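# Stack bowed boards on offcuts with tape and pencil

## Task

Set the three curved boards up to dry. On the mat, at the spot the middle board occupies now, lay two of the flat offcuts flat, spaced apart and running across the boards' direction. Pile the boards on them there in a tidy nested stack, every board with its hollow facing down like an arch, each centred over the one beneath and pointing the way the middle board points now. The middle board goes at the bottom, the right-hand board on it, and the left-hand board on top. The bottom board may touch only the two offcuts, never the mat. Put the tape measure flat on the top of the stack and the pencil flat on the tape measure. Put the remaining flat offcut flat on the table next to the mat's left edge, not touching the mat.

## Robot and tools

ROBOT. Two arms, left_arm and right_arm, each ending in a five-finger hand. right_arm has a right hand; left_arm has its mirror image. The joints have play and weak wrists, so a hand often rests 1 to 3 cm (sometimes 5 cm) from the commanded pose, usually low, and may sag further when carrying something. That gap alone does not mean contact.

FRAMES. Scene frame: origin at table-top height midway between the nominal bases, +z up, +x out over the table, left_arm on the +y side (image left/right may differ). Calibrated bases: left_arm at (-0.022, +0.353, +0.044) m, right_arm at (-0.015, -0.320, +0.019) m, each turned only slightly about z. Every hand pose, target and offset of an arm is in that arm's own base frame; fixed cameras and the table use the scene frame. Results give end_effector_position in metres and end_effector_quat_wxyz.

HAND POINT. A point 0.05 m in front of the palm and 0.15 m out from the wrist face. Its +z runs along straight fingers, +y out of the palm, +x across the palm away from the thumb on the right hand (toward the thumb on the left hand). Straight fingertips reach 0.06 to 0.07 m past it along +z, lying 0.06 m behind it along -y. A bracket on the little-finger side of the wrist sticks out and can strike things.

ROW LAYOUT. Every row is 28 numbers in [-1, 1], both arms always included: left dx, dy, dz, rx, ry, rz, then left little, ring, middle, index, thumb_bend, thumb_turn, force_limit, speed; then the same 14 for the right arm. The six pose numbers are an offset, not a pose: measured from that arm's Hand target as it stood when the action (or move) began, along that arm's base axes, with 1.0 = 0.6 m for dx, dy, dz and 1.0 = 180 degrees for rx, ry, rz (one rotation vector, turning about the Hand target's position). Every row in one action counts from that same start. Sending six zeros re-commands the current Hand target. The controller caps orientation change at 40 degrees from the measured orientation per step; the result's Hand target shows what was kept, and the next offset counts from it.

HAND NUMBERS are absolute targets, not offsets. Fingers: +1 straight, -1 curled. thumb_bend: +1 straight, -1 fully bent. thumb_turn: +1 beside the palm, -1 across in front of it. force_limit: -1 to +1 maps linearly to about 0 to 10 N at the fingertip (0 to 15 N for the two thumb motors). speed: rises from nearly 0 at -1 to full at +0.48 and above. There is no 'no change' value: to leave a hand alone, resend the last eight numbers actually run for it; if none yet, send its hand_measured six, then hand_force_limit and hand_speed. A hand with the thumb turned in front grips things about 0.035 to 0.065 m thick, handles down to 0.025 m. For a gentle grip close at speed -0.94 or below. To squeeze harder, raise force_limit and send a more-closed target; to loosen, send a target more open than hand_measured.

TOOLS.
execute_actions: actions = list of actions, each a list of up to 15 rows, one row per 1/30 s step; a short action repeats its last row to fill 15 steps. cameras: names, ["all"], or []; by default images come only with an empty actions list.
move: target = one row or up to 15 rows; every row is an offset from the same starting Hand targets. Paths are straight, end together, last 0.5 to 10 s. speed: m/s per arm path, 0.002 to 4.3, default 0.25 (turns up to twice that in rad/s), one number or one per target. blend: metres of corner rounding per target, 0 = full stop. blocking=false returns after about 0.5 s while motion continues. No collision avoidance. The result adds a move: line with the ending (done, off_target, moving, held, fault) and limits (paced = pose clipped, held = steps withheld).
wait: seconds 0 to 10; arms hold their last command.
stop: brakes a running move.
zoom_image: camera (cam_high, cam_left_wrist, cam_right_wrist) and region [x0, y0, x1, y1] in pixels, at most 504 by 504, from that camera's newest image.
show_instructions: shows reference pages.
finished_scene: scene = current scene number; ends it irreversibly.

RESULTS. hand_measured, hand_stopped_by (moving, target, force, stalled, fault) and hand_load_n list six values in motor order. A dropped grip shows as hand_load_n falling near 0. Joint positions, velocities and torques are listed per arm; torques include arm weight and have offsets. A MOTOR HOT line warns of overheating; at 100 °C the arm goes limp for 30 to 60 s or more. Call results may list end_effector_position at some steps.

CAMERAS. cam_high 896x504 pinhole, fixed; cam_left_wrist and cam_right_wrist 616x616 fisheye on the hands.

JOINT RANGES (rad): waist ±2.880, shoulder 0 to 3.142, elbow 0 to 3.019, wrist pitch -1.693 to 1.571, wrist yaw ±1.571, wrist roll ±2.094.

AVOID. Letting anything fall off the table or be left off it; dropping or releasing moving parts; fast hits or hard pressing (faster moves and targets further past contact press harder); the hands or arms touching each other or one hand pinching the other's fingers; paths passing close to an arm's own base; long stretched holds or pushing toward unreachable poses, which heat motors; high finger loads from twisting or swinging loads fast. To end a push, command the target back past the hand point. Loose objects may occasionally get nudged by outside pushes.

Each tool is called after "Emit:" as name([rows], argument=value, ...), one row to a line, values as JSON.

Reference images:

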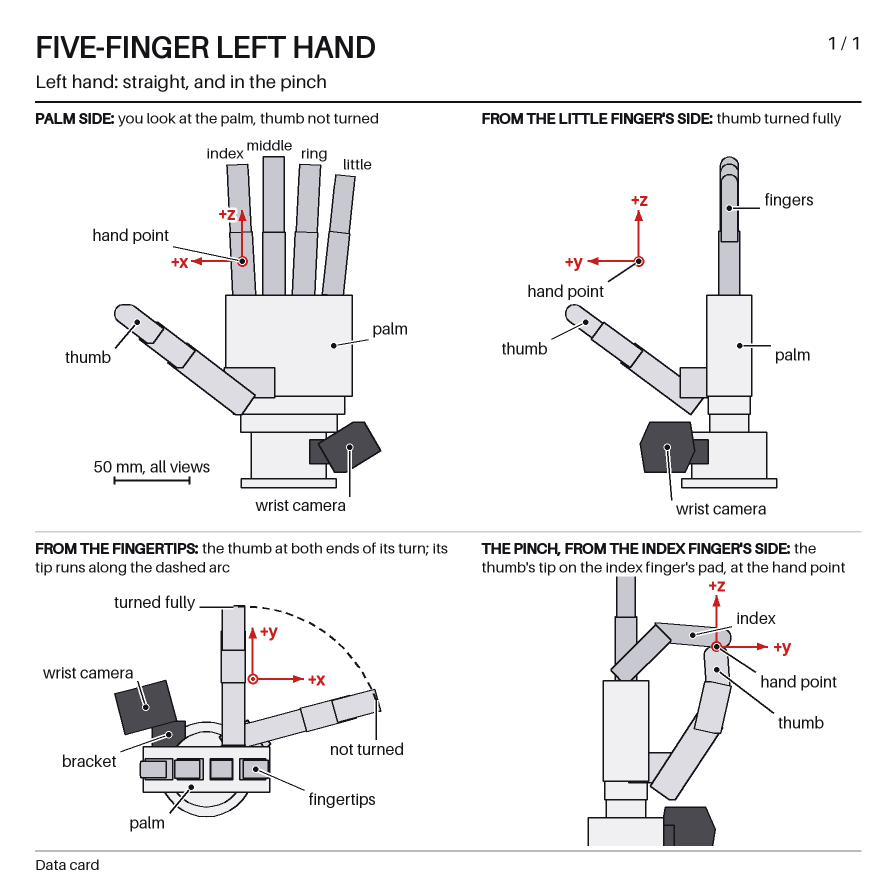

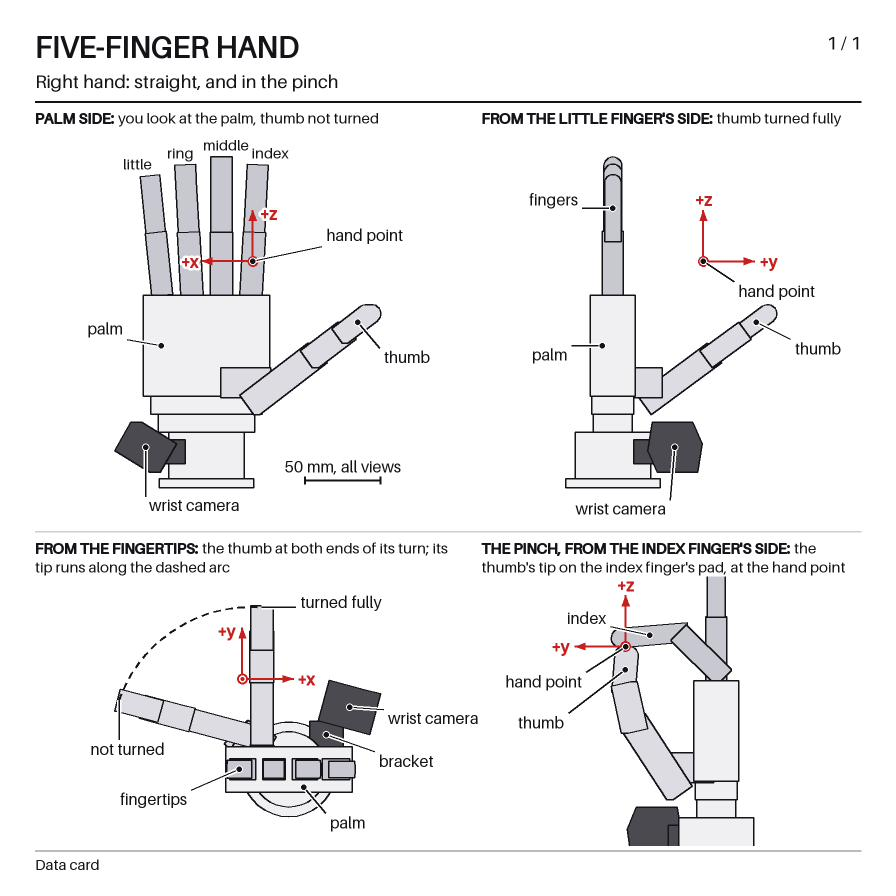

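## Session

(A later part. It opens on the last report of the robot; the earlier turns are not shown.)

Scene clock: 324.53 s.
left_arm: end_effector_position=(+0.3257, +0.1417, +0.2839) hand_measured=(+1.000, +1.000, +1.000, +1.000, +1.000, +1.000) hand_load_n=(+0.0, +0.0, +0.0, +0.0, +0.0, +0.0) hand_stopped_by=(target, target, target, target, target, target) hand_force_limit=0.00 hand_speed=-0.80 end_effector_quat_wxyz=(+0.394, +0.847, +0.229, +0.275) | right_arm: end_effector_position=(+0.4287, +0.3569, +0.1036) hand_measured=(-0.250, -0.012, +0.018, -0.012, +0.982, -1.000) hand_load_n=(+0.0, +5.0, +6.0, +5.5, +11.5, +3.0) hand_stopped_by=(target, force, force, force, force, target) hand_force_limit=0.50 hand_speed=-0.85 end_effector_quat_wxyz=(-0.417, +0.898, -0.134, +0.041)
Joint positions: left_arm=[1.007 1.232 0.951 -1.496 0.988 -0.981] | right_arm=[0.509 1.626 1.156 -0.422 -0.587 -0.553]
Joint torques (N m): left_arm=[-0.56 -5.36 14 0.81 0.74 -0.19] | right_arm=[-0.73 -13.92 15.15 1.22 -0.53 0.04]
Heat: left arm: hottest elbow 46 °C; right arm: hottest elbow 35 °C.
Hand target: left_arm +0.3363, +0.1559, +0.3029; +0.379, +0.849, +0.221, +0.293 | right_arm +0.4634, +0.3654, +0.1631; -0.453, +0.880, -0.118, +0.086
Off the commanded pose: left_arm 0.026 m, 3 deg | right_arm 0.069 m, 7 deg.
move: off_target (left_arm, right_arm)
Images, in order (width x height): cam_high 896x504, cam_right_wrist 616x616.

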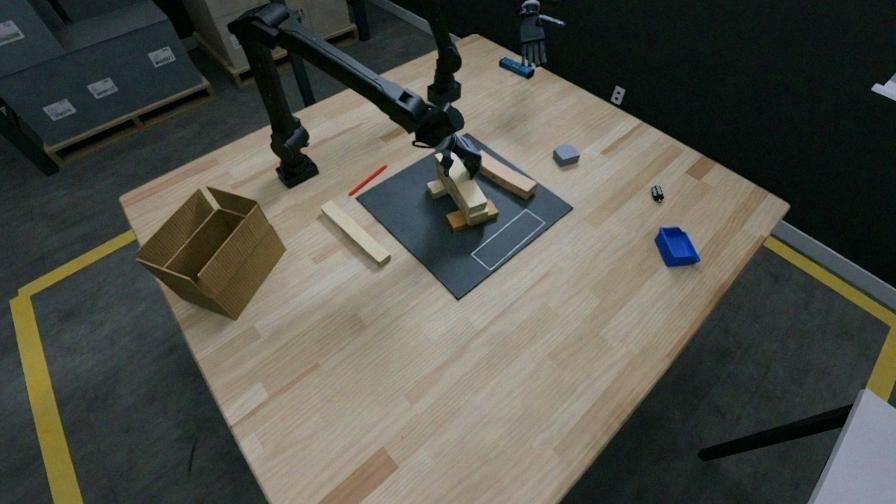

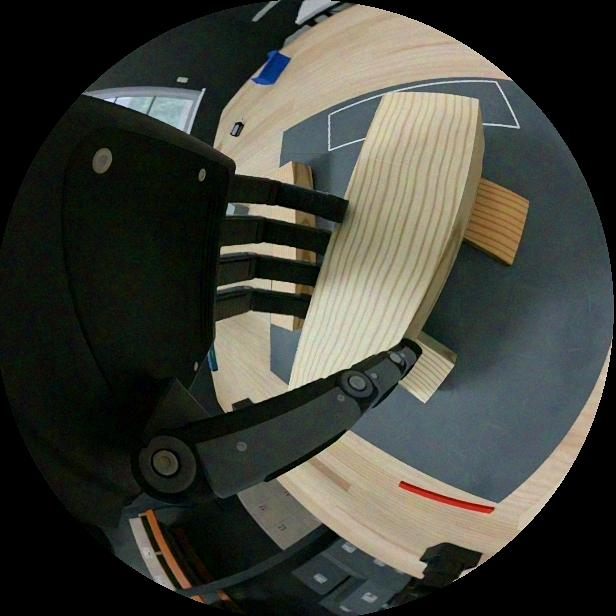

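Emit:
move([
  [0,0,0,0,0,0,1,1,1,1,1,1,0,-0.8,0.022,-0.004,0.02,0,0,0,-0.25,-0.25,-0.25,-0.25,0.6,-1,0.5,-0.85],
], speed=[0.06], cameras=["cam_high","cam_right_wrist"])

Emit:
zoom_image(camera="cam_high", region=[400, 120, 510, 250])

Scene clock: 326.87 s.
left_arm: end_effector_position=(+0.3257, +0.1417, +0.2839) hand_measured=(+1.000, +1.000, +1.000, +1.000, +1.000, +1.000) hand_load_n=(+0.0, +0.0, +0.0, +0.0, +0.0, +0.0) hand_stopped_by=(target, target, target, target, target, target) hand_force_limit=0.00 hand_speed=-0.80 end_effector_quat_wxyz=(+0.394, +0.847, +0.229, +0.275) | right_arm: end_effector_position=(+0.4412, +0.3537, +0.1212) hand_measured=(-0.250, -0.012, +0.018, -0.012, +0.982, -1.000) hand_load_n=(+0.0, +5.0, +6.0, +5.5, +11.5, +3.5) hand_stopped_by=(target, force, force, force, force, target) hand_force_limit=0.50 hand_speed=-0.85 end_effector_quat_wxyz=(-0.420, +0.896, -0.140, +0.042)
Joint positions: left_arm=[1.007 1.232 0.951 -1.496 0.988 -0.981] | right_arm=[0.491 1.626 1.205 -0.471 -0.596 -0.554]
Joint torques (N m): left_arm=[-0.38 -4.95 13.98 0.98 0.72 -0.19] | right_arm=[-0.56 -12.98 15.69 1.39 -0.62 0]
Heat: left arm: hottest elbow 46 °C; right arm: hottest elbow 35 °C.
Hand target: left_arm +0.3363, +0.1559, +0.3029; +0.379, +0.849, +0.221, +0.293 | right_arm +0.4766, +0.3630, +0.1751; -0.453, +0.880, -0.118, +0.086
Off the commanded pose: left_arm 0.026 m, 3 deg | right_arm 0.065 m, 7 deg.
move: off_target (left_arm, right_arm)
Images, in order (width x height): cam_high 896x504, cam_right_wrist 616x616.

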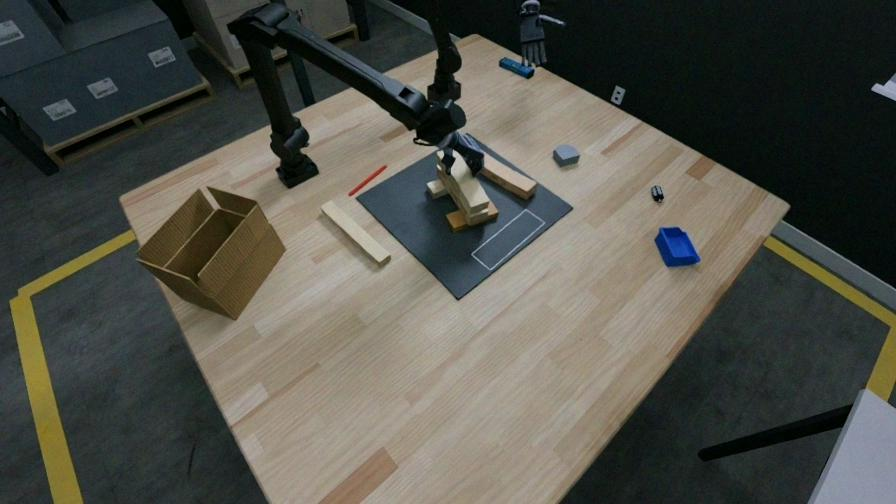

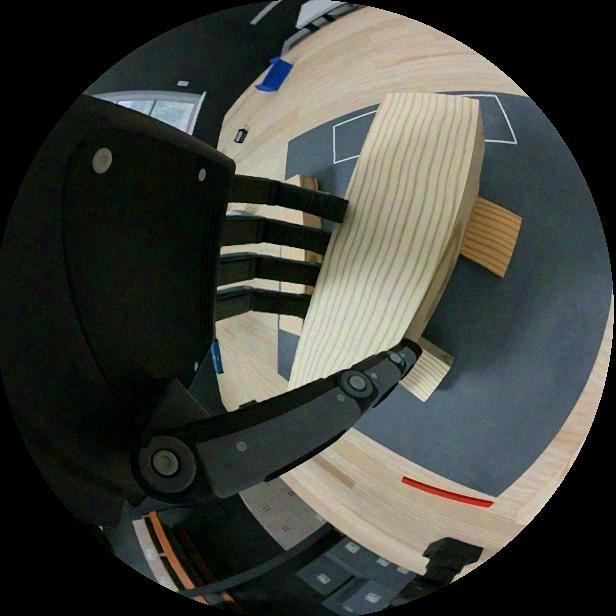

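Scaled by 3.877 from the camera's 896x504 image, which has a finer 1280x720 frame.

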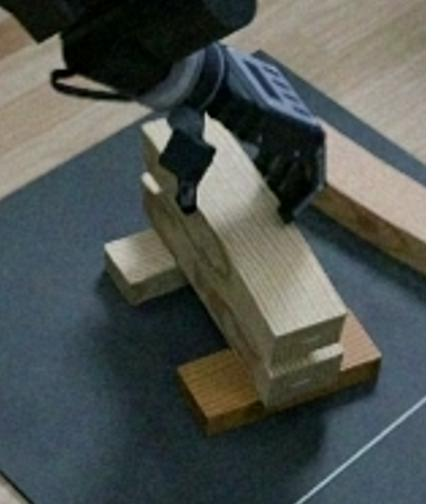

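Emit:
move([
  [0,0,0,0,0,0,1,1,1,1,1,1,0,-0.8,-0.012,0.002,-0.05,0,0,0,-0.25,-0.25,-0.25,-0.25,0.6,-1,0.5,-0.85],
], speed=[0.06], cameras=["cam_high","cam_right_wrist"])

Emit:
zoom_image(camera="cam_high", region=[430, 140, 500, 235])

Scene clock: 329.40 s.
left_arm: end_effector_position=(+0.3257, +0.1417, +0.2839) hand_measured=(+1.000, +1.000, +1.000, +1.000, +1.000, +1.000) hand_load_n=(+0.0, +0.0, +0.0, +0.0, +0.0, +0.0) hand_stopped_by=(target, target, target, target, target, target) hand_force_limit=0.00 hand_speed=-0.80 end_effector_quat_wxyz=(+0.394, +0.847, +0.229, +0.275) | right_arm: end_effector_position=(+0.4493, +0.3581, +0.1175) hand_measured=(-0.250, -0.012, +0.018, -0.012, +0.982, -1.000) hand_load_n=(+0.0, +4.5, +6.0, +5.5, +11.5, +3.5) hand_stopped_by=(target, force, force, force, force, target) hand_force_limit=0.50 hand_speed=-0.85 end_effector_quat_wxyz=(-0.428, +0.892, -0.134, +0.054)
Joint positions: left_arm=[1.007 1.232 0.951 -1.496 0.988 -0.981] | right_arm=[0.491 1.638 1.2 -0.422 -0.596 -0.554]
Joint torques (N m): left_arm=[-0.62 -4.84 14.13 0.94 0.7 -0.22] | right_arm=[0.21 -12.51 10.77 2.81 -0.43 0.07]
Heat: left arm: hottest elbow 46 °C; right arm: hottest elbow 35 °C.
Hand target: left_arm +0.3363, +0.1559, +0.3029; +0.379, +0.849, +0.221, +0.293 | right_arm +0.4694, +0.3642, +0.1451; -0.453, +0.880, -0.118, +0.086
Off the commanded pose: left_arm 0.026 m, 3 deg | right_arm 0.035 m, 5 deg.
move: off_target (left_arm, right_arm)
Images, in order (width x height): cam_high 896x504, cam_right_wrist 616x616.

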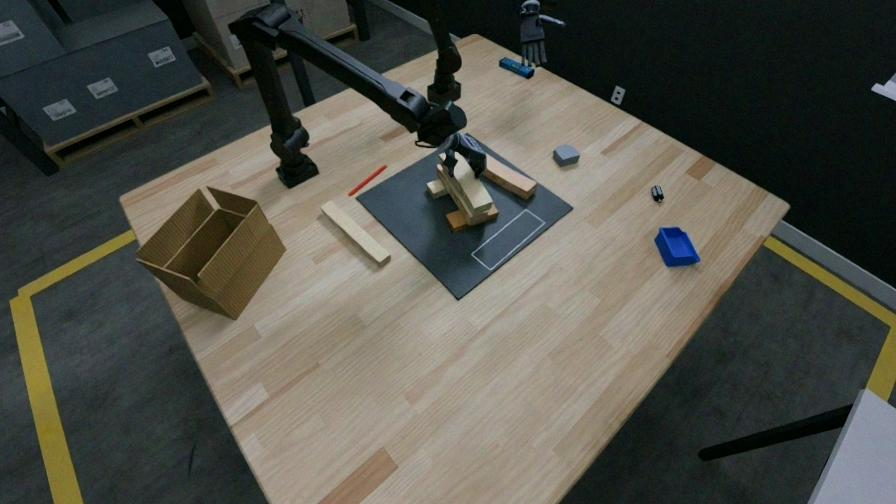

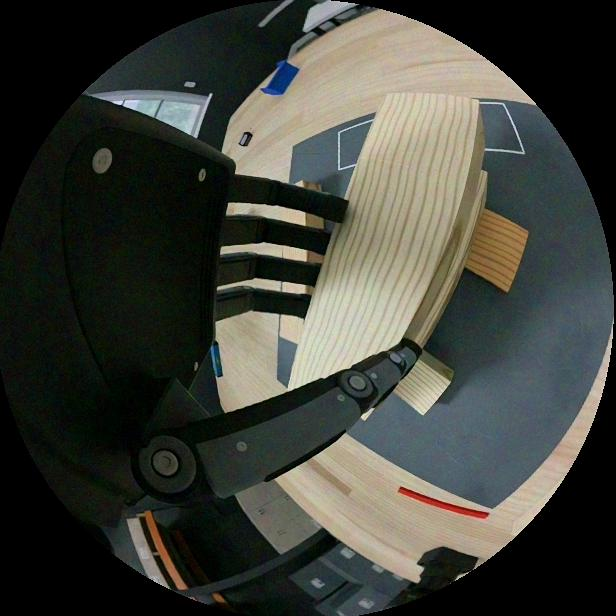

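Scaled by 5.305 from the camera's 896x504 image, which has a finer 1280x720 frame.

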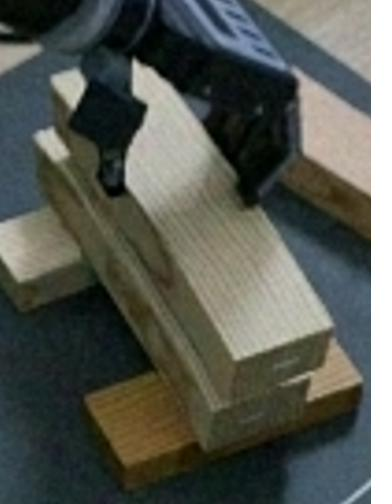

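Emit:
move([
  [0,0,0,0,0,0,1,1,1,1,1,1,0,-0.8,-0.022,-0.01,-0.012,0,0.008,0,-0.25,-0.25,-0.25,-0.25,0.6,-1,0.5,-0.85],
], speed=[0.06], cameras=["cam_high","cam_right_wrist"])

Emit:
zoom_image(camera="cam_high", region=[430, 140, 500, 235])

Scene clock: 330.97 s.
left_arm: end_effector_position=(+0.3257, +0.1417, +0.2839) hand_measured=(+1.000, +1.000, +1.000, +1.000, +1.000, +1.000) hand_load_n=(+0.0, +0.0, +0.0, +0.0, +0.0, +0.5) hand_stopped_by=(target, target, target, target, target, target) hand_force_limit=0.00 hand_speed=-0.80 end_effector_quat_wxyz=(+0.394, +0.847, +0.229, +0.275) | right_arm: end_effector_position=(+0.4375, +0.3521, +0.1019) hand_measured=(-0.250, -0.012, +0.018, -0.012, +0.982, -1.000) hand_load_n=(+0.0, +4.5, +6.0, +5.5, +11.0, +3.5) hand_stopped_by=(target, force, force, force, force, target) hand_force_limit=0.50 hand_speed=-0.85 end_effector_quat_wxyz=(-0.421, +0.896, -0.135, +0.043)
Joint positions: left_arm=[1.007 1.232 0.951 -1.496 0.988 -0.981] | right_arm=[0.491 1.638 1.163 -0.416 -0.601 -0.562]
Joint torques (N m): left_arm=[0.03 -4.84 14.11 0.98 0.74 -0.19] | right_arm=[-0.21 -13.57 10.35 2.66 -0.62 0.14]
Heat: left arm: hottest elbow 46 °C; right arm: hottest elbow 35 °C.
Hand target: left_arm +0.3363, +0.1559, +0.3029; +0.379, +0.849, +0.221, +0.293 | right_arm +0.4562, +0.3582, +0.1379; -0.451, +0.881, -0.124, +0.075
Off the commanded pose: left_arm 0.026 m, 3 deg | right_arm 0.041 m, 6 deg.
move: off_target (left_arm, right_arm)
Images, in order (width x height): cam_high 896x504, cam_right_wrist 616x616.

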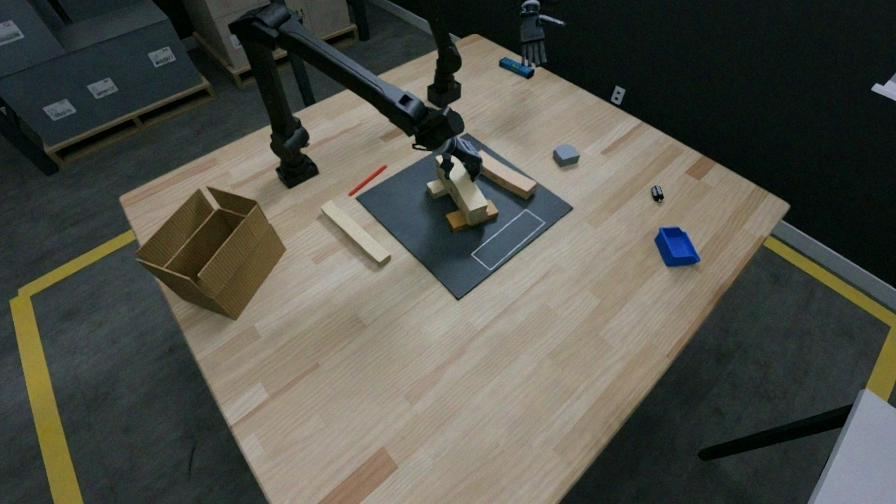

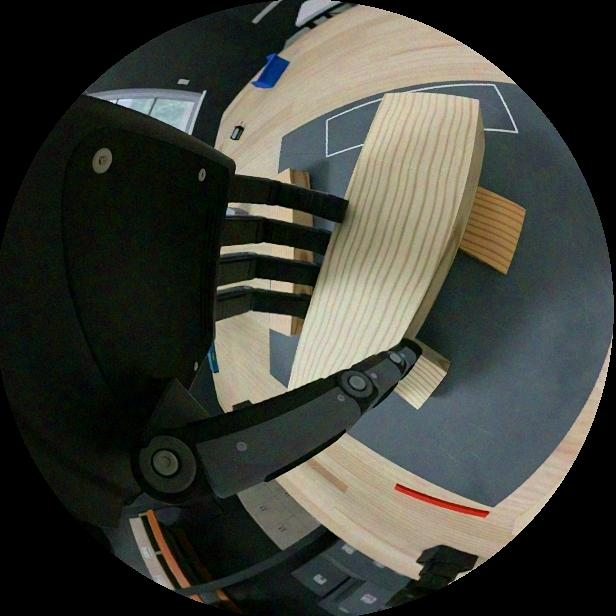

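Scaled by 5.305 from the camera's 896x504 image, which has a finer 1280x720 frame.

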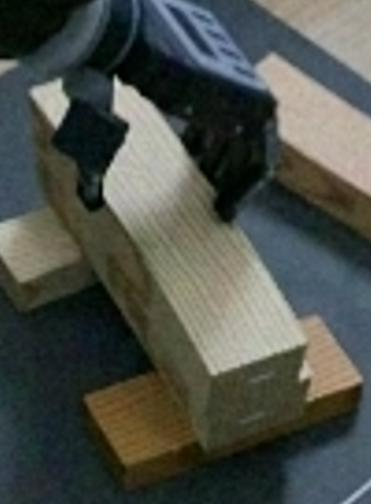

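Emit:
move([
  [0,0,0,0,0,0,1,1,1,1,1,1,0,-0.8,-0.012,0.0,-0.045,-0.008,0.018,0,-0.25,-0.25,-0.25,-0.25,0.6,-1,0.5,-0.85],
], speed=[0.06], cameras=["cam_high","cam_right_wrist"])

Emit:
zoom_image(camera="cam_high", region=[430, 140, 500, 235])

Scene clock: 333.07 s.
left_arm: end_effector_position=(+0.3257, +0.1417, +0.2839) hand_measured=(+1.000, +1.000, +1.000, +1.000, +1.000, +1.000) hand_load_n=(+0.0, +0.5, +0.0, +0.0, -0.5, +0.0) hand_stopped_by=(target, target, target, target, target, target) hand_force_limit=0.00 hand_speed=-0.80 end_effector_quat_wxyz=(+0.394, +0.847, +0.229, +0.275) | right_arm: end_effector_position=(+0.4370, +0.3522, +0.1016) hand_measured=(-0.250, -0.012, +0.018, -0.012, +0.982, -1.000) hand_load_n=(+0.0, +4.0, +5.5, +5.0, +11.5, +3.5) hand_stopped_by=(target, force, force, force, force, target) hand_force_limit=0.50 hand_speed=-0.85 end_effector_quat_wxyz=(-0.422, +0.896, -0.135, +0.042)
Joint positions: left_arm=[1.007 1.232 0.951 -1.496 0.988 -0.981] | right_arm=[0.491 1.638 1.162 -0.414 -0.602 -0.562]
Joint torques (N m): left_arm=[-0.73 -4.78 13.94 0.85 0.72 -0.19] | right_arm=[0.32 -10.75 9.74 2.39 -0.53 0.22]
Heat: left arm: hottest elbow 46 °C; right arm: hottest elbow 36 °C.
Hand target: left_arm +0.3363, +0.1559, +0.3029; +0.379, +0.849, +0.221, +0.293 | right_arm +0.4490, +0.3582, +0.1109; -0.437, +0.888, -0.135, +0.052
Off the commanded pose: left_arm 0.026 m, 3 deg | right_arm 0.016 m, 2 deg.
move: off_target (left_arm, right_arm)
Images, in order (width x height): cam_high 896x504, cam_right_wrist 616x616.

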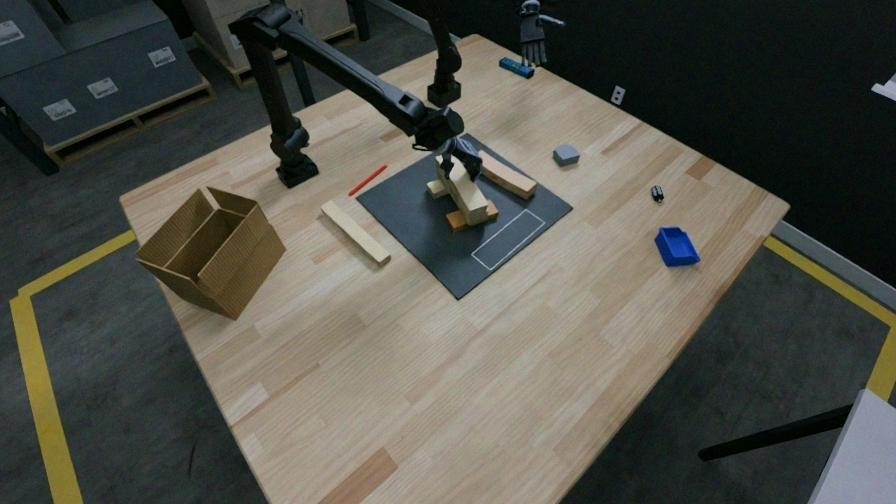

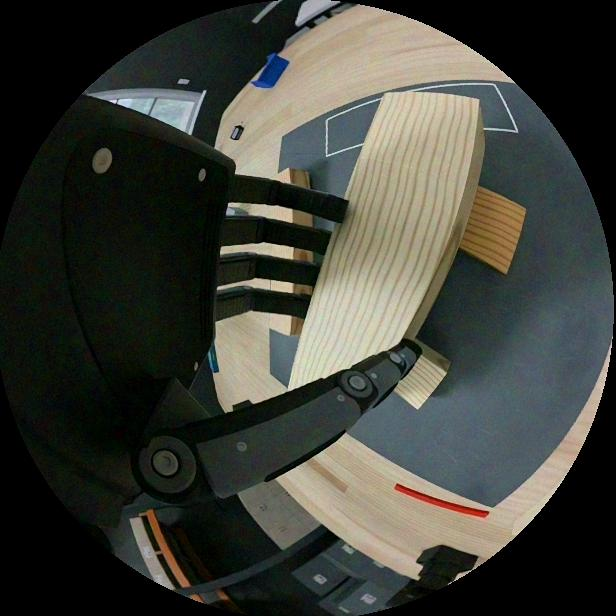

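Scaled by 5.305 from the camera's 896x504 image, which has a finer 1280x720 frame.

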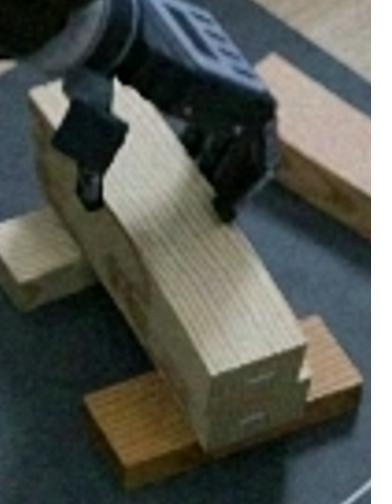

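Emit:
move([
  [0,0,0,0,0,0,1,1,1,1,1,1,0,-0.8,0,0,0,0,0,0,0.05,0.08,0.11,0.08,1,-1,0.5,-0.85],
  [0,0,0,0,0,0,1,1,1,1,1,1,0,-0.8,0,0,0,0,0,0,0.5,0.5,0.5,0.5,1,-1,0.5,-0.6],
  [0,0,0,0,0,0,1,1,1,1,1,1,0,-0.8,0.008,-0.01,0.1,0,0,0,0.5,0.5,0.5,0.5,1,-1,0.7,-0.6],
  [0,0,0,0,0,0,1,1,1,1,1,1,0,-0.8,-0.1,-0.35,0.3,0,0,0,0.6,0.6,0.6,0.6,1,-1,0.7,-0.6],
], speed=[0.05,0.05,0.06,0.2], cameras=["cam_high","cam_right_wrist"])

Emit:
zoom_image(camera="cam_high", region=[430, 140, 500, 235])

Emit:
zoom_image(camera="cam_right_wrist", region=[240, 120, 500, 380])

Scene clock: 343.37 s.
left_arm: end_effector_position=(+0.3257, +0.1417, +0.2839) hand_measured=(+1.000, +1.000, +1.000, +1.000, +1.000, +1.000) hand_load_n=(+0.0, +0.0, +0.0, +0.0, +0.0, +0.0) hand_stopped_by=(target, target, target, target, target, target) hand_force_limit=0.00 hand_speed=-0.80 end_effector_quat_wxyz=(+0.394, +0.847, +0.229, +0.275) | right_arm: end_effector_position=(+0.3751, +0.1504, +0.2601) hand_measured=(+0.600, +0.600, +0.600, +0.600, +1.000, -1.000) hand_load_n=(+0.0, +0.0, +0.0, +0.0, +0.0, -0.5) hand_stopped_by=(target, target, target, target, target, target) hand_force_limit=0.70 hand_speed=-0.60 end_effector_quat_wxyz=(-0.426, +0.891, -0.154, +0.017)
Joint positions: left_arm=[1.007 1.232 0.951 -1.496 0.988 -0.981] | right_arm=[0.08 1.295 1.251 -1.192 -0.831 -1]
Joint torques (N m): left_arm=[-1.03 -5.42 13.96 0.84 0.74 -0.2] | right_arm=[-0.5 -8.12 13.79 0.47 -0.65 -0.02]
Heat: left arm: hottest elbow 46 °C; right arm: hottest elbow 36 °C.
Hand target: left_arm +0.3363, +0.1559, +0.3029; +0.379, +0.849, +0.221, +0.293 | right_arm +0.3890, +0.1482, +0.2909; -0.437, +0.888, -0.135, +0.052
Off the commanded pose: left_arm 0.026 m, 3 deg | right_arm 0.034 m, 5 deg.
move: off_target (left_arm, right_arm); target 2's new numbers were sent with right_arm's hand 0.017 m and 2 deg from that target; target 3's new numbers were sent with right_arm's hand 0.047 m and 5 deg from that target; target 4's new numbers were sent with right_arm's hand 0.034 m and 5 deg from that target
Images, in order (width x height): cam_high 896x504, cam_right_wrist 616x616.

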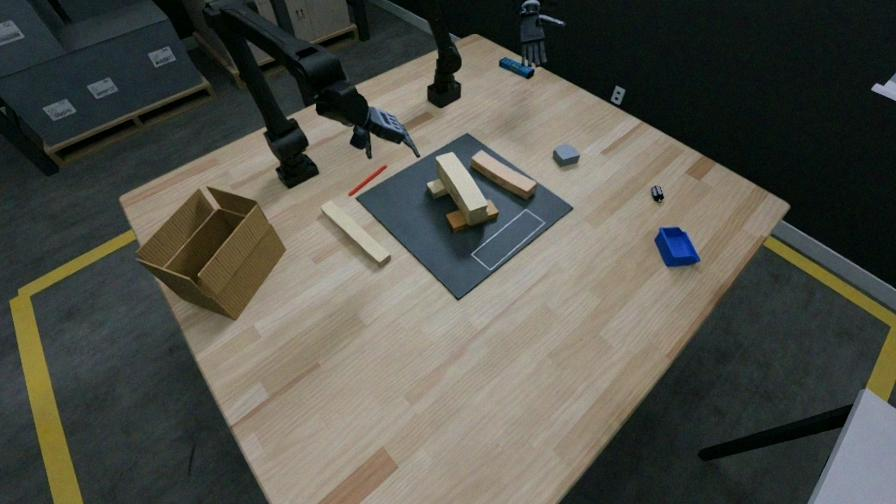

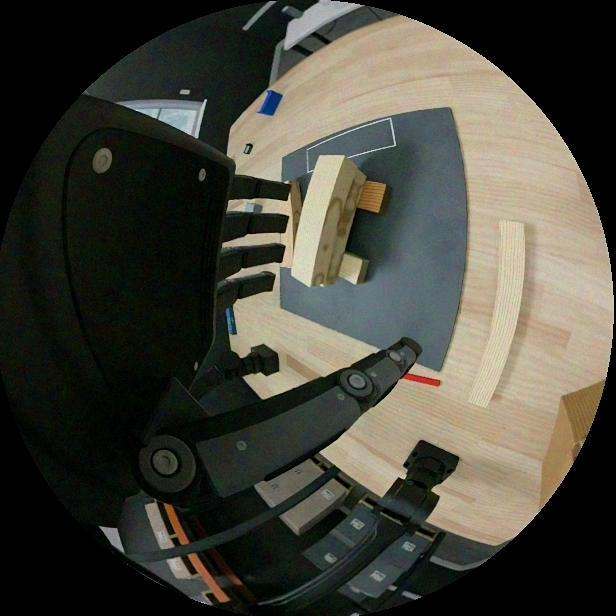

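Scaled by 5.305 from the camera's 896x504 image, which has a finer 1280x720 frame.

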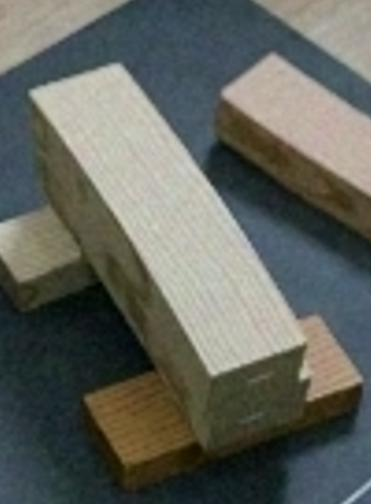

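Scaled by 1.938 from the camera's 616x616 image, which has a finer 880x880 frame.

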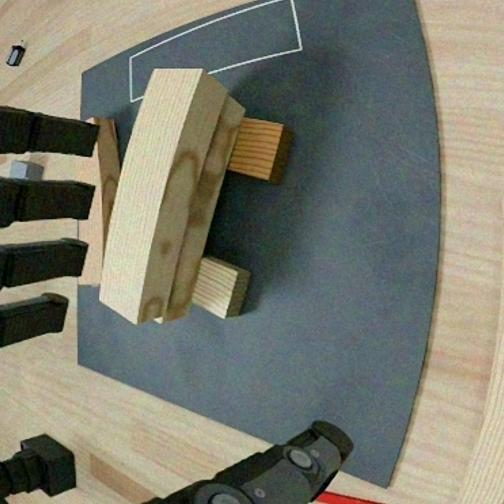

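Emit:
move([
  [0.173,-0.31,0.02,0.617,-0.202,-0.387,1,1,1,1,1,1,0,-0.8,0,0,0,0,0,0,0.6,0.6,0.6,0.6,1,-1,0.7,-0.6],
], speed=[0.4], cameras=["cam_high","cam_left_wrist"])

Scene clock: 358.93 s.
left_arm: end_effector_position=(+0.4201, -0.0290, +0.2681) hand_measured=(+1.000, +1.000, +1.000, +1.000, +1.000, +1.000) hand_load_n=(+0.0, +0.0, +0.5, +0.0, +0.0, -0.5) hand_stopped_by=(target, target, target, target, target, target) hand_force_limit=0.00 hand_speed=-0.80 end_effector_quat_wxyz=(-0.272, +0.658, -0.647, +0.273) | right_arm: end_effector_position=(+0.3751, +0.1504, +0.2601) hand_measured=(+0.600, +0.600, +0.600, +0.600, +1.000, -1.000) hand_load_n=(+0.0, +0.0, +0.0, +0.0, +0.0, +0.0) hand_stopped_by=(target, target, target, target, target, target) hand_force_limit=0.70 hand_speed=-0.60 end_effector_quat_wxyz=(-0.426, +0.891, -0.154, +0.017)
Joint positions: left_arm=[0.007 1.042 1.062 -0.8 0 -0.009] | right_arm=[0.08 1.295 1.251 -1.192 -0.831 -1]
Joint torques (N m): left_arm=[-1.2 -5.83 16.96 2.92 -0.12 0.06] | right_arm=[-0.44 -8.18 13.78 0.47 -0.64 -0.02]
Heat: left arm: hottest elbow 47 °C; right arm: hottest elbow 38 °C.
Hand target: left_arm +0.4401, -0.0301, +0.3149; -0.307, +0.637, -0.636, +0.308 | right_arm +0.3890, +0.1482, +0.2909; -0.437, +0.888, -0.135, +0.052
Off the commanded pose: left_arm 0.051 m, 6 deg | right_arm 0.034 m, 5 deg.
move: off_target (left_arm, right_arm)
Images, in order (width x height): cam_high 896x504, cam_left_wrist 616x616.

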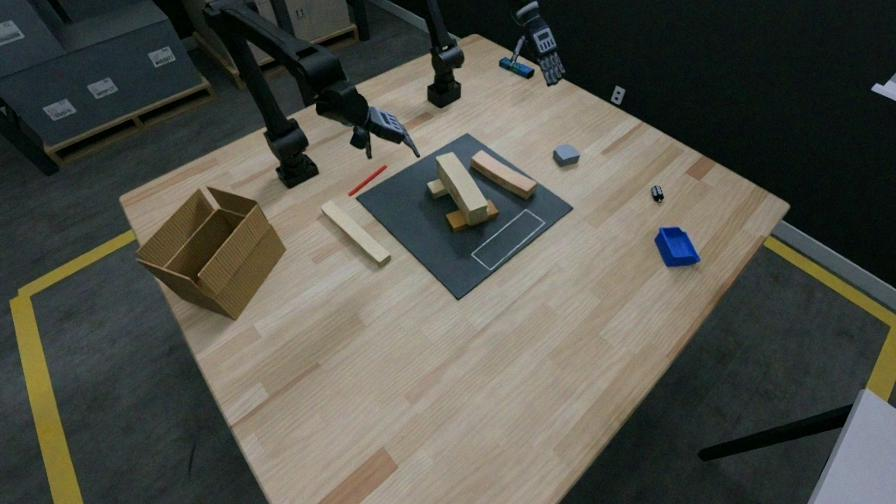

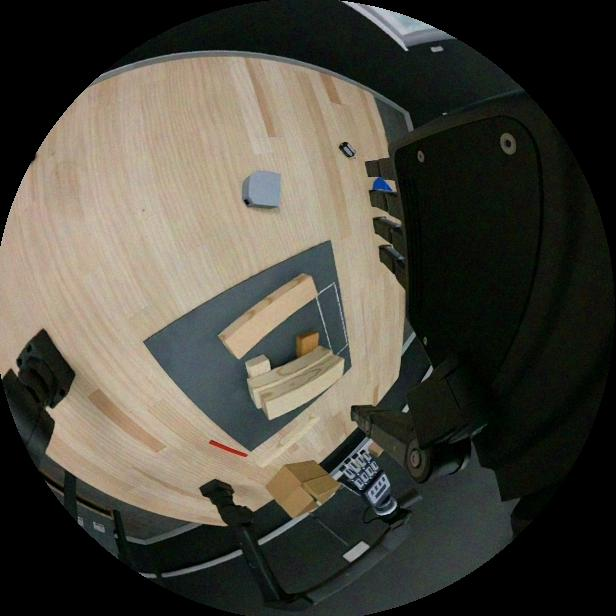

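Emit:
move([
  [0.072,-0.1,-0.1,0,0,-0.3,0.6,0.6,0.6,0.6,1,-1,0,-0.2,-0.15,-0.1,0,0,0,0,0.6,0.6,0.6,0.6,1,-1,0.7,-0.6],
  [0.072,-0.274,-0.258,0,0,-0.488,0.6,0.6,0.6,0.6,1,-1,0,-0.2,-0.15,-0.1,0,0,0,0,0.6,0.6,0.6,0.6,1,-1,0.7,-0.6],
], speed=[0.25,0.2], cameras=["cam_high","cam_left_wrist"])

Emit:
zoom_image(camera="cam_high", region=[430, 90, 560, 220])

Scene clock: 368.83 s.
left_arm: end_effector_position=(+0.4612, -0.1881, +0.1402) hand_measured=(+0.600, +0.600, +0.600, +0.600, +1.000, -1.000) hand_load_n=(+0.5, +0.0, +0.0, +0.0, +0.0, +0.0) hand_stopped_by=(target, target, target, target, target, target) hand_force_limit=0.00 hand_speed=-0.20 end_effector_quat_wxyz=(-0.015, -0.038, +0.903, -0.427) | right_arm: end_effector_position=(+0.2992, +0.0931, +0.2804) hand_measured=(+0.600, +0.600, +0.600, +0.600, +1.000, -1.000) hand_load_n=(+0.0, +0.0, +0.0, +0.0, +0.0, +0.0) hand_stopped_by=(target, target, target, target, target, target) hand_force_limit=0.70 hand_speed=-0.60 end_effector_quat_wxyz=(-0.432, +0.890, -0.140, +0.033)
Joint positions: left_arm=[-0.148 1.665 1.344 -1.063 0.868 1.252] | right_arm=[-0.089 1.109 1.16 -1.445 -0.885 -1.264]
Joint torques (N m): left_arm=[-0.5 -10.87 15.1 0.61 0.76 0.11] | right_arm=[-0.73 -5.89 9.03 0.24 -0.71 -0.01]
Heat: left arm: hottest elbow 47 °C; right arm: hottest elbow 38 °C.
Hand target: left_arm +0.4833, -0.1945, +0.1601; +0.008, -0.018, +0.900, -0.435 | right_arm +0.2990, +0.0882, +0.2909; -0.437, +0.888, -0.135, +0.052
Off the commanded pose: left_arm 0.030 m, 4 deg | right_arm 0.011 m, 2 deg.
move: off_target (left_arm, right_arm)
Images, in order (width x height): cam_high 896x504, cam_left_wrist 616x616.

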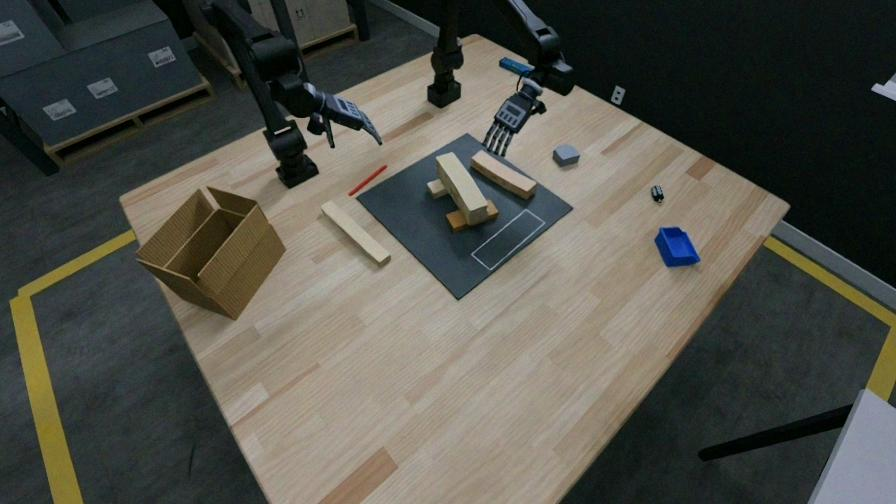

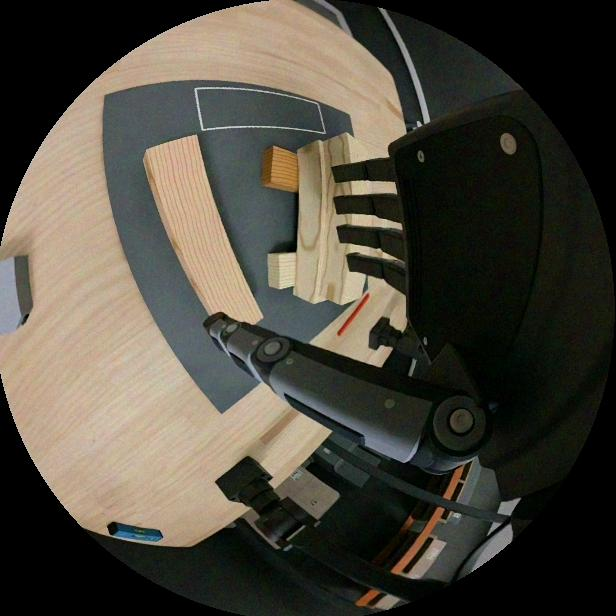

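Scaled by 3.877 from the camera's 896x504 image, which has a finer 1280x720 frame.

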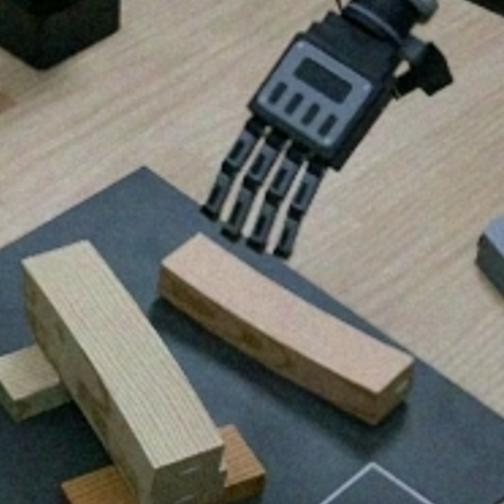

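Emit:
move([
  [-0.015,0.018,-0.133,0,0,0,0.6,0.6,0.6,0.6,1,-1,0,-0.2,0,0,0,0,0,0,0.6,0.6,0.6,0.6,1,-1,0.7,-0.6],
], speed=[0.12], cameras=["cam_high","cam_left_wrist"])

Emit:
zoom_image(camera="cam_high", region=[430, 90, 560, 220])

Scene clock: 372.87 s.
left_arm: end_effector_position=(+0.4676, -0.1889, +0.0838) hand_measured=(+0.600, +0.600, +0.600, +0.600, +1.000, -1.000) hand_load_n=(+0.0, +0.0, +0.0, +0.0, +0.0, +0.0) hand_stopped_by=(target, target, target, target, target, target) hand_force_limit=0.00 hand_speed=-0.20 end_effector_quat_wxyz=(-0.003, -0.022, +0.902, -0.430) | right_arm: end_effector_position=(+0.2992, +0.0931, +0.2804) hand_measured=(+0.600, +0.600, +0.600, +0.600, +1.000, -1.000) hand_load_n=(+0.0, +0.0, +0.0, +0.0, +0.0, +0.0) hand_stopped_by=(target, target, target, target, target, target) hand_force_limit=0.70 hand_speed=-0.60 end_effector_quat_wxyz=(-0.432, +0.890, -0.140, +0.033)
Joint positions: left_arm=[-0.148 1.725 1.264 -0.91 0.873 1.281] | right_arm=[-0.089 1.109 1.16 -1.445 -0.885 -1.264]
Joint torques (N m): left_arm=[0.97 -11.75 8.44 1.69 0.75 0.09] | right_arm=[-0.62 -6.12 9.02 0.28 -0.72 -0.01]
Heat: left arm: hottest elbow 47 °C; right arm: hottest elbow 37 °C.
Hand target: left_arm +0.4743, -0.1837, +0.0803; +0.008, -0.018, +0.900, -0.435 | right_arm +0.2990, +0.0882, +0.2909; -0.437, +0.888, -0.135, +0.052
Off the commanded pose: left_arm 0.009 m, 1 deg | right_arm 0.011 m, 2 deg.
move: off_target (right_arm)
Images, in order (width x height): cam_high 896x504, cam_left_wrist 616x616.

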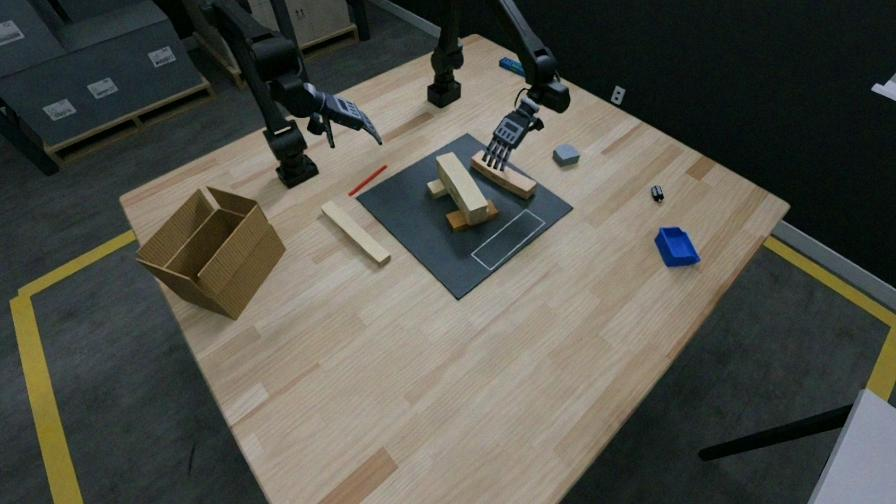

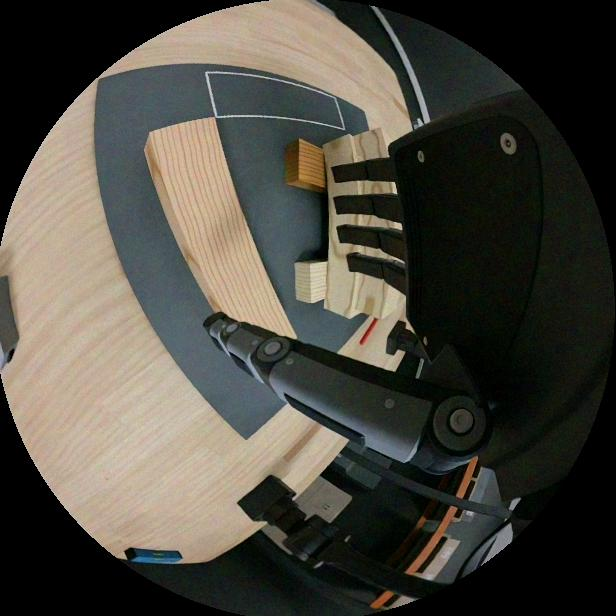

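Scaled by 3.877 from the camera's 896x504 image, which has a finer 1280x720 frame.

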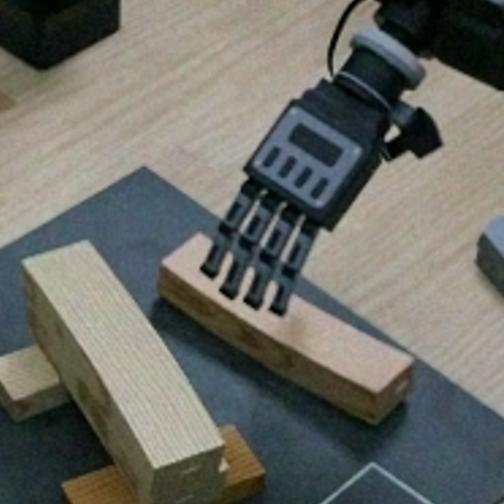

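Emit:
move([
  [0,-0.009,-0.12,0,0,0,0.6,0.6,0.6,0.6,1,-1,0,-0.2,0,0,0,0,0,0,0.6,0.6,0.6,0.6,1,-1,0.7,-0.6],
], speed=[0.1], cameras=["cam_high","cam_left_wrist"])

Emit:
zoom_image(camera="cam_high", region=[430, 90, 560, 220])

Emit:
zoom_image(camera="cam_left_wrist", region=[120, 80, 420, 380])

Scene clock: 377.70 s.
left_arm: end_effector_position=(+0.4723, -0.1896, +0.0134) hand_measured=(+0.600, +0.600, +0.600, +0.600, +1.000, -1.000) hand_load_n=(+0.0, -0.5, +0.0, +0.0, +0.0, +0.0) hand_stopped_by=(target, target, target, target, target, target) hand_force_limit=0.00 hand_speed=-0.20 end_effector_quat_wxyz=(+0.005, -0.018, +0.902, -0.432) | right_arm: end_effector_position=(+0.2992, +0.0931, +0.2804) hand_measured=(+0.600, +0.600, +0.600, +0.600, +1.000, -1.000) hand_load_n=(+0.0, +0.0, +0.0, +0.0, +0.0, +0.0) hand_stopped_by=(target, target, target, target, target, target) hand_force_limit=0.70 hand_speed=-0.60 end_effector_quat_wxyz=(-0.432, +0.890, -0.140, +0.033)
Joint positions: left_arm=[-0.148 1.823 1.189 -0.72 0.873 1.281] | right_arm=[-0.089 1.109 1.16 -1.445 -0.885 -1.264]
Joint torques (N m): left_arm=[0.15 -11.52 7.57 1.78 0.65 -0.06] | right_arm=[-0.56 -6.12 9.05 0.24 -0.71 -0.01]
Heat: left arm: hottest elbow 46 °C; right arm: hottest elbow 36 °C.
Hand target: left_arm +0.4743, -0.1891, +0.0083; +0.008, -0.018, +0.900, -0.435 | right_arm +0.2990, +0.0882, +0.2909; -0.437, +0.888, -0.135, +0.052
Off the commanded pose: left_arm 0.005 m, 1 deg | right_arm 0.011 m, 2 deg.
move: off_target (right_arm)
Images, in order (width x height): cam_high 896x504, cam_left_wrist 616x616.

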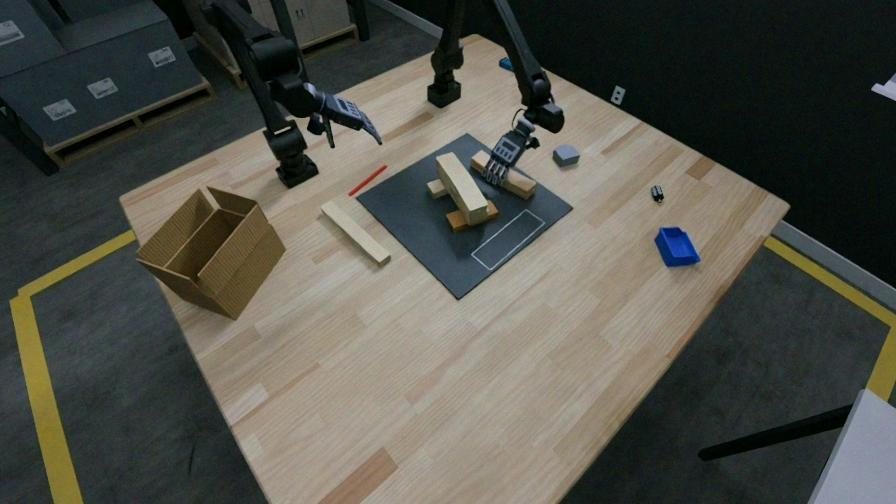

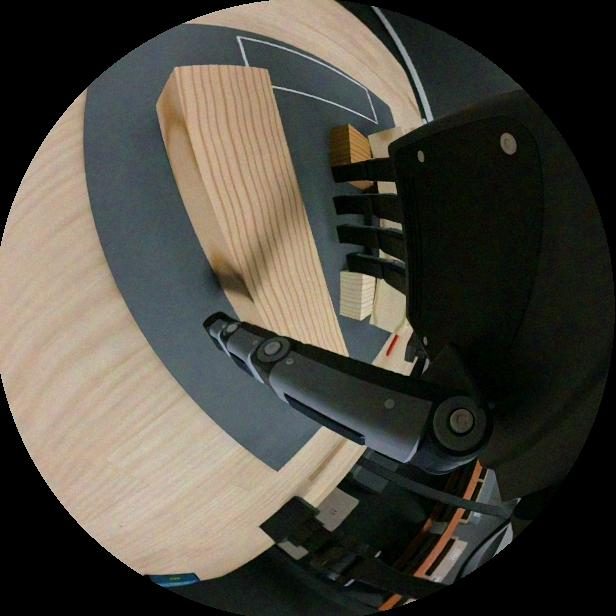

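Scaled by 3.877 from the camera's 896x504 image, which has a finer 1280x720 frame.

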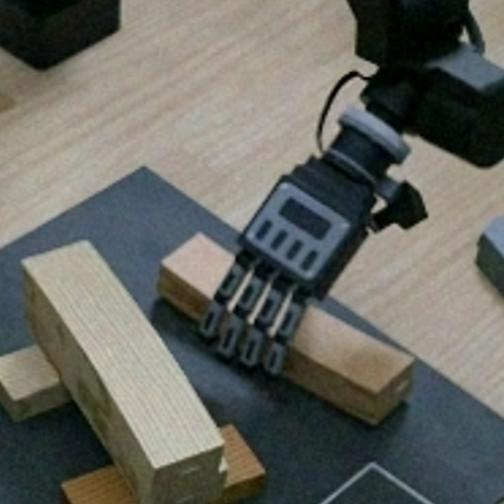

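Scaled by 1.680 from the camera's 616x616 image, which has a finer 880x880 frame.

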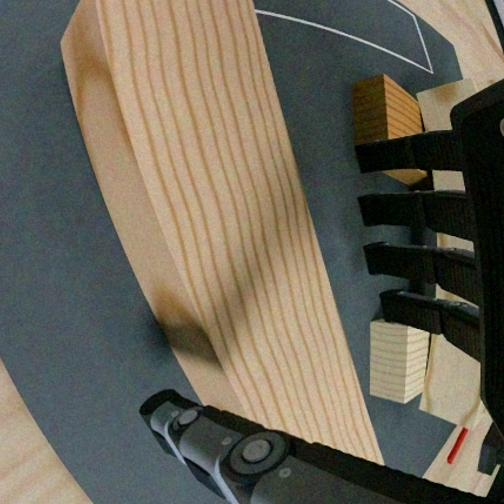

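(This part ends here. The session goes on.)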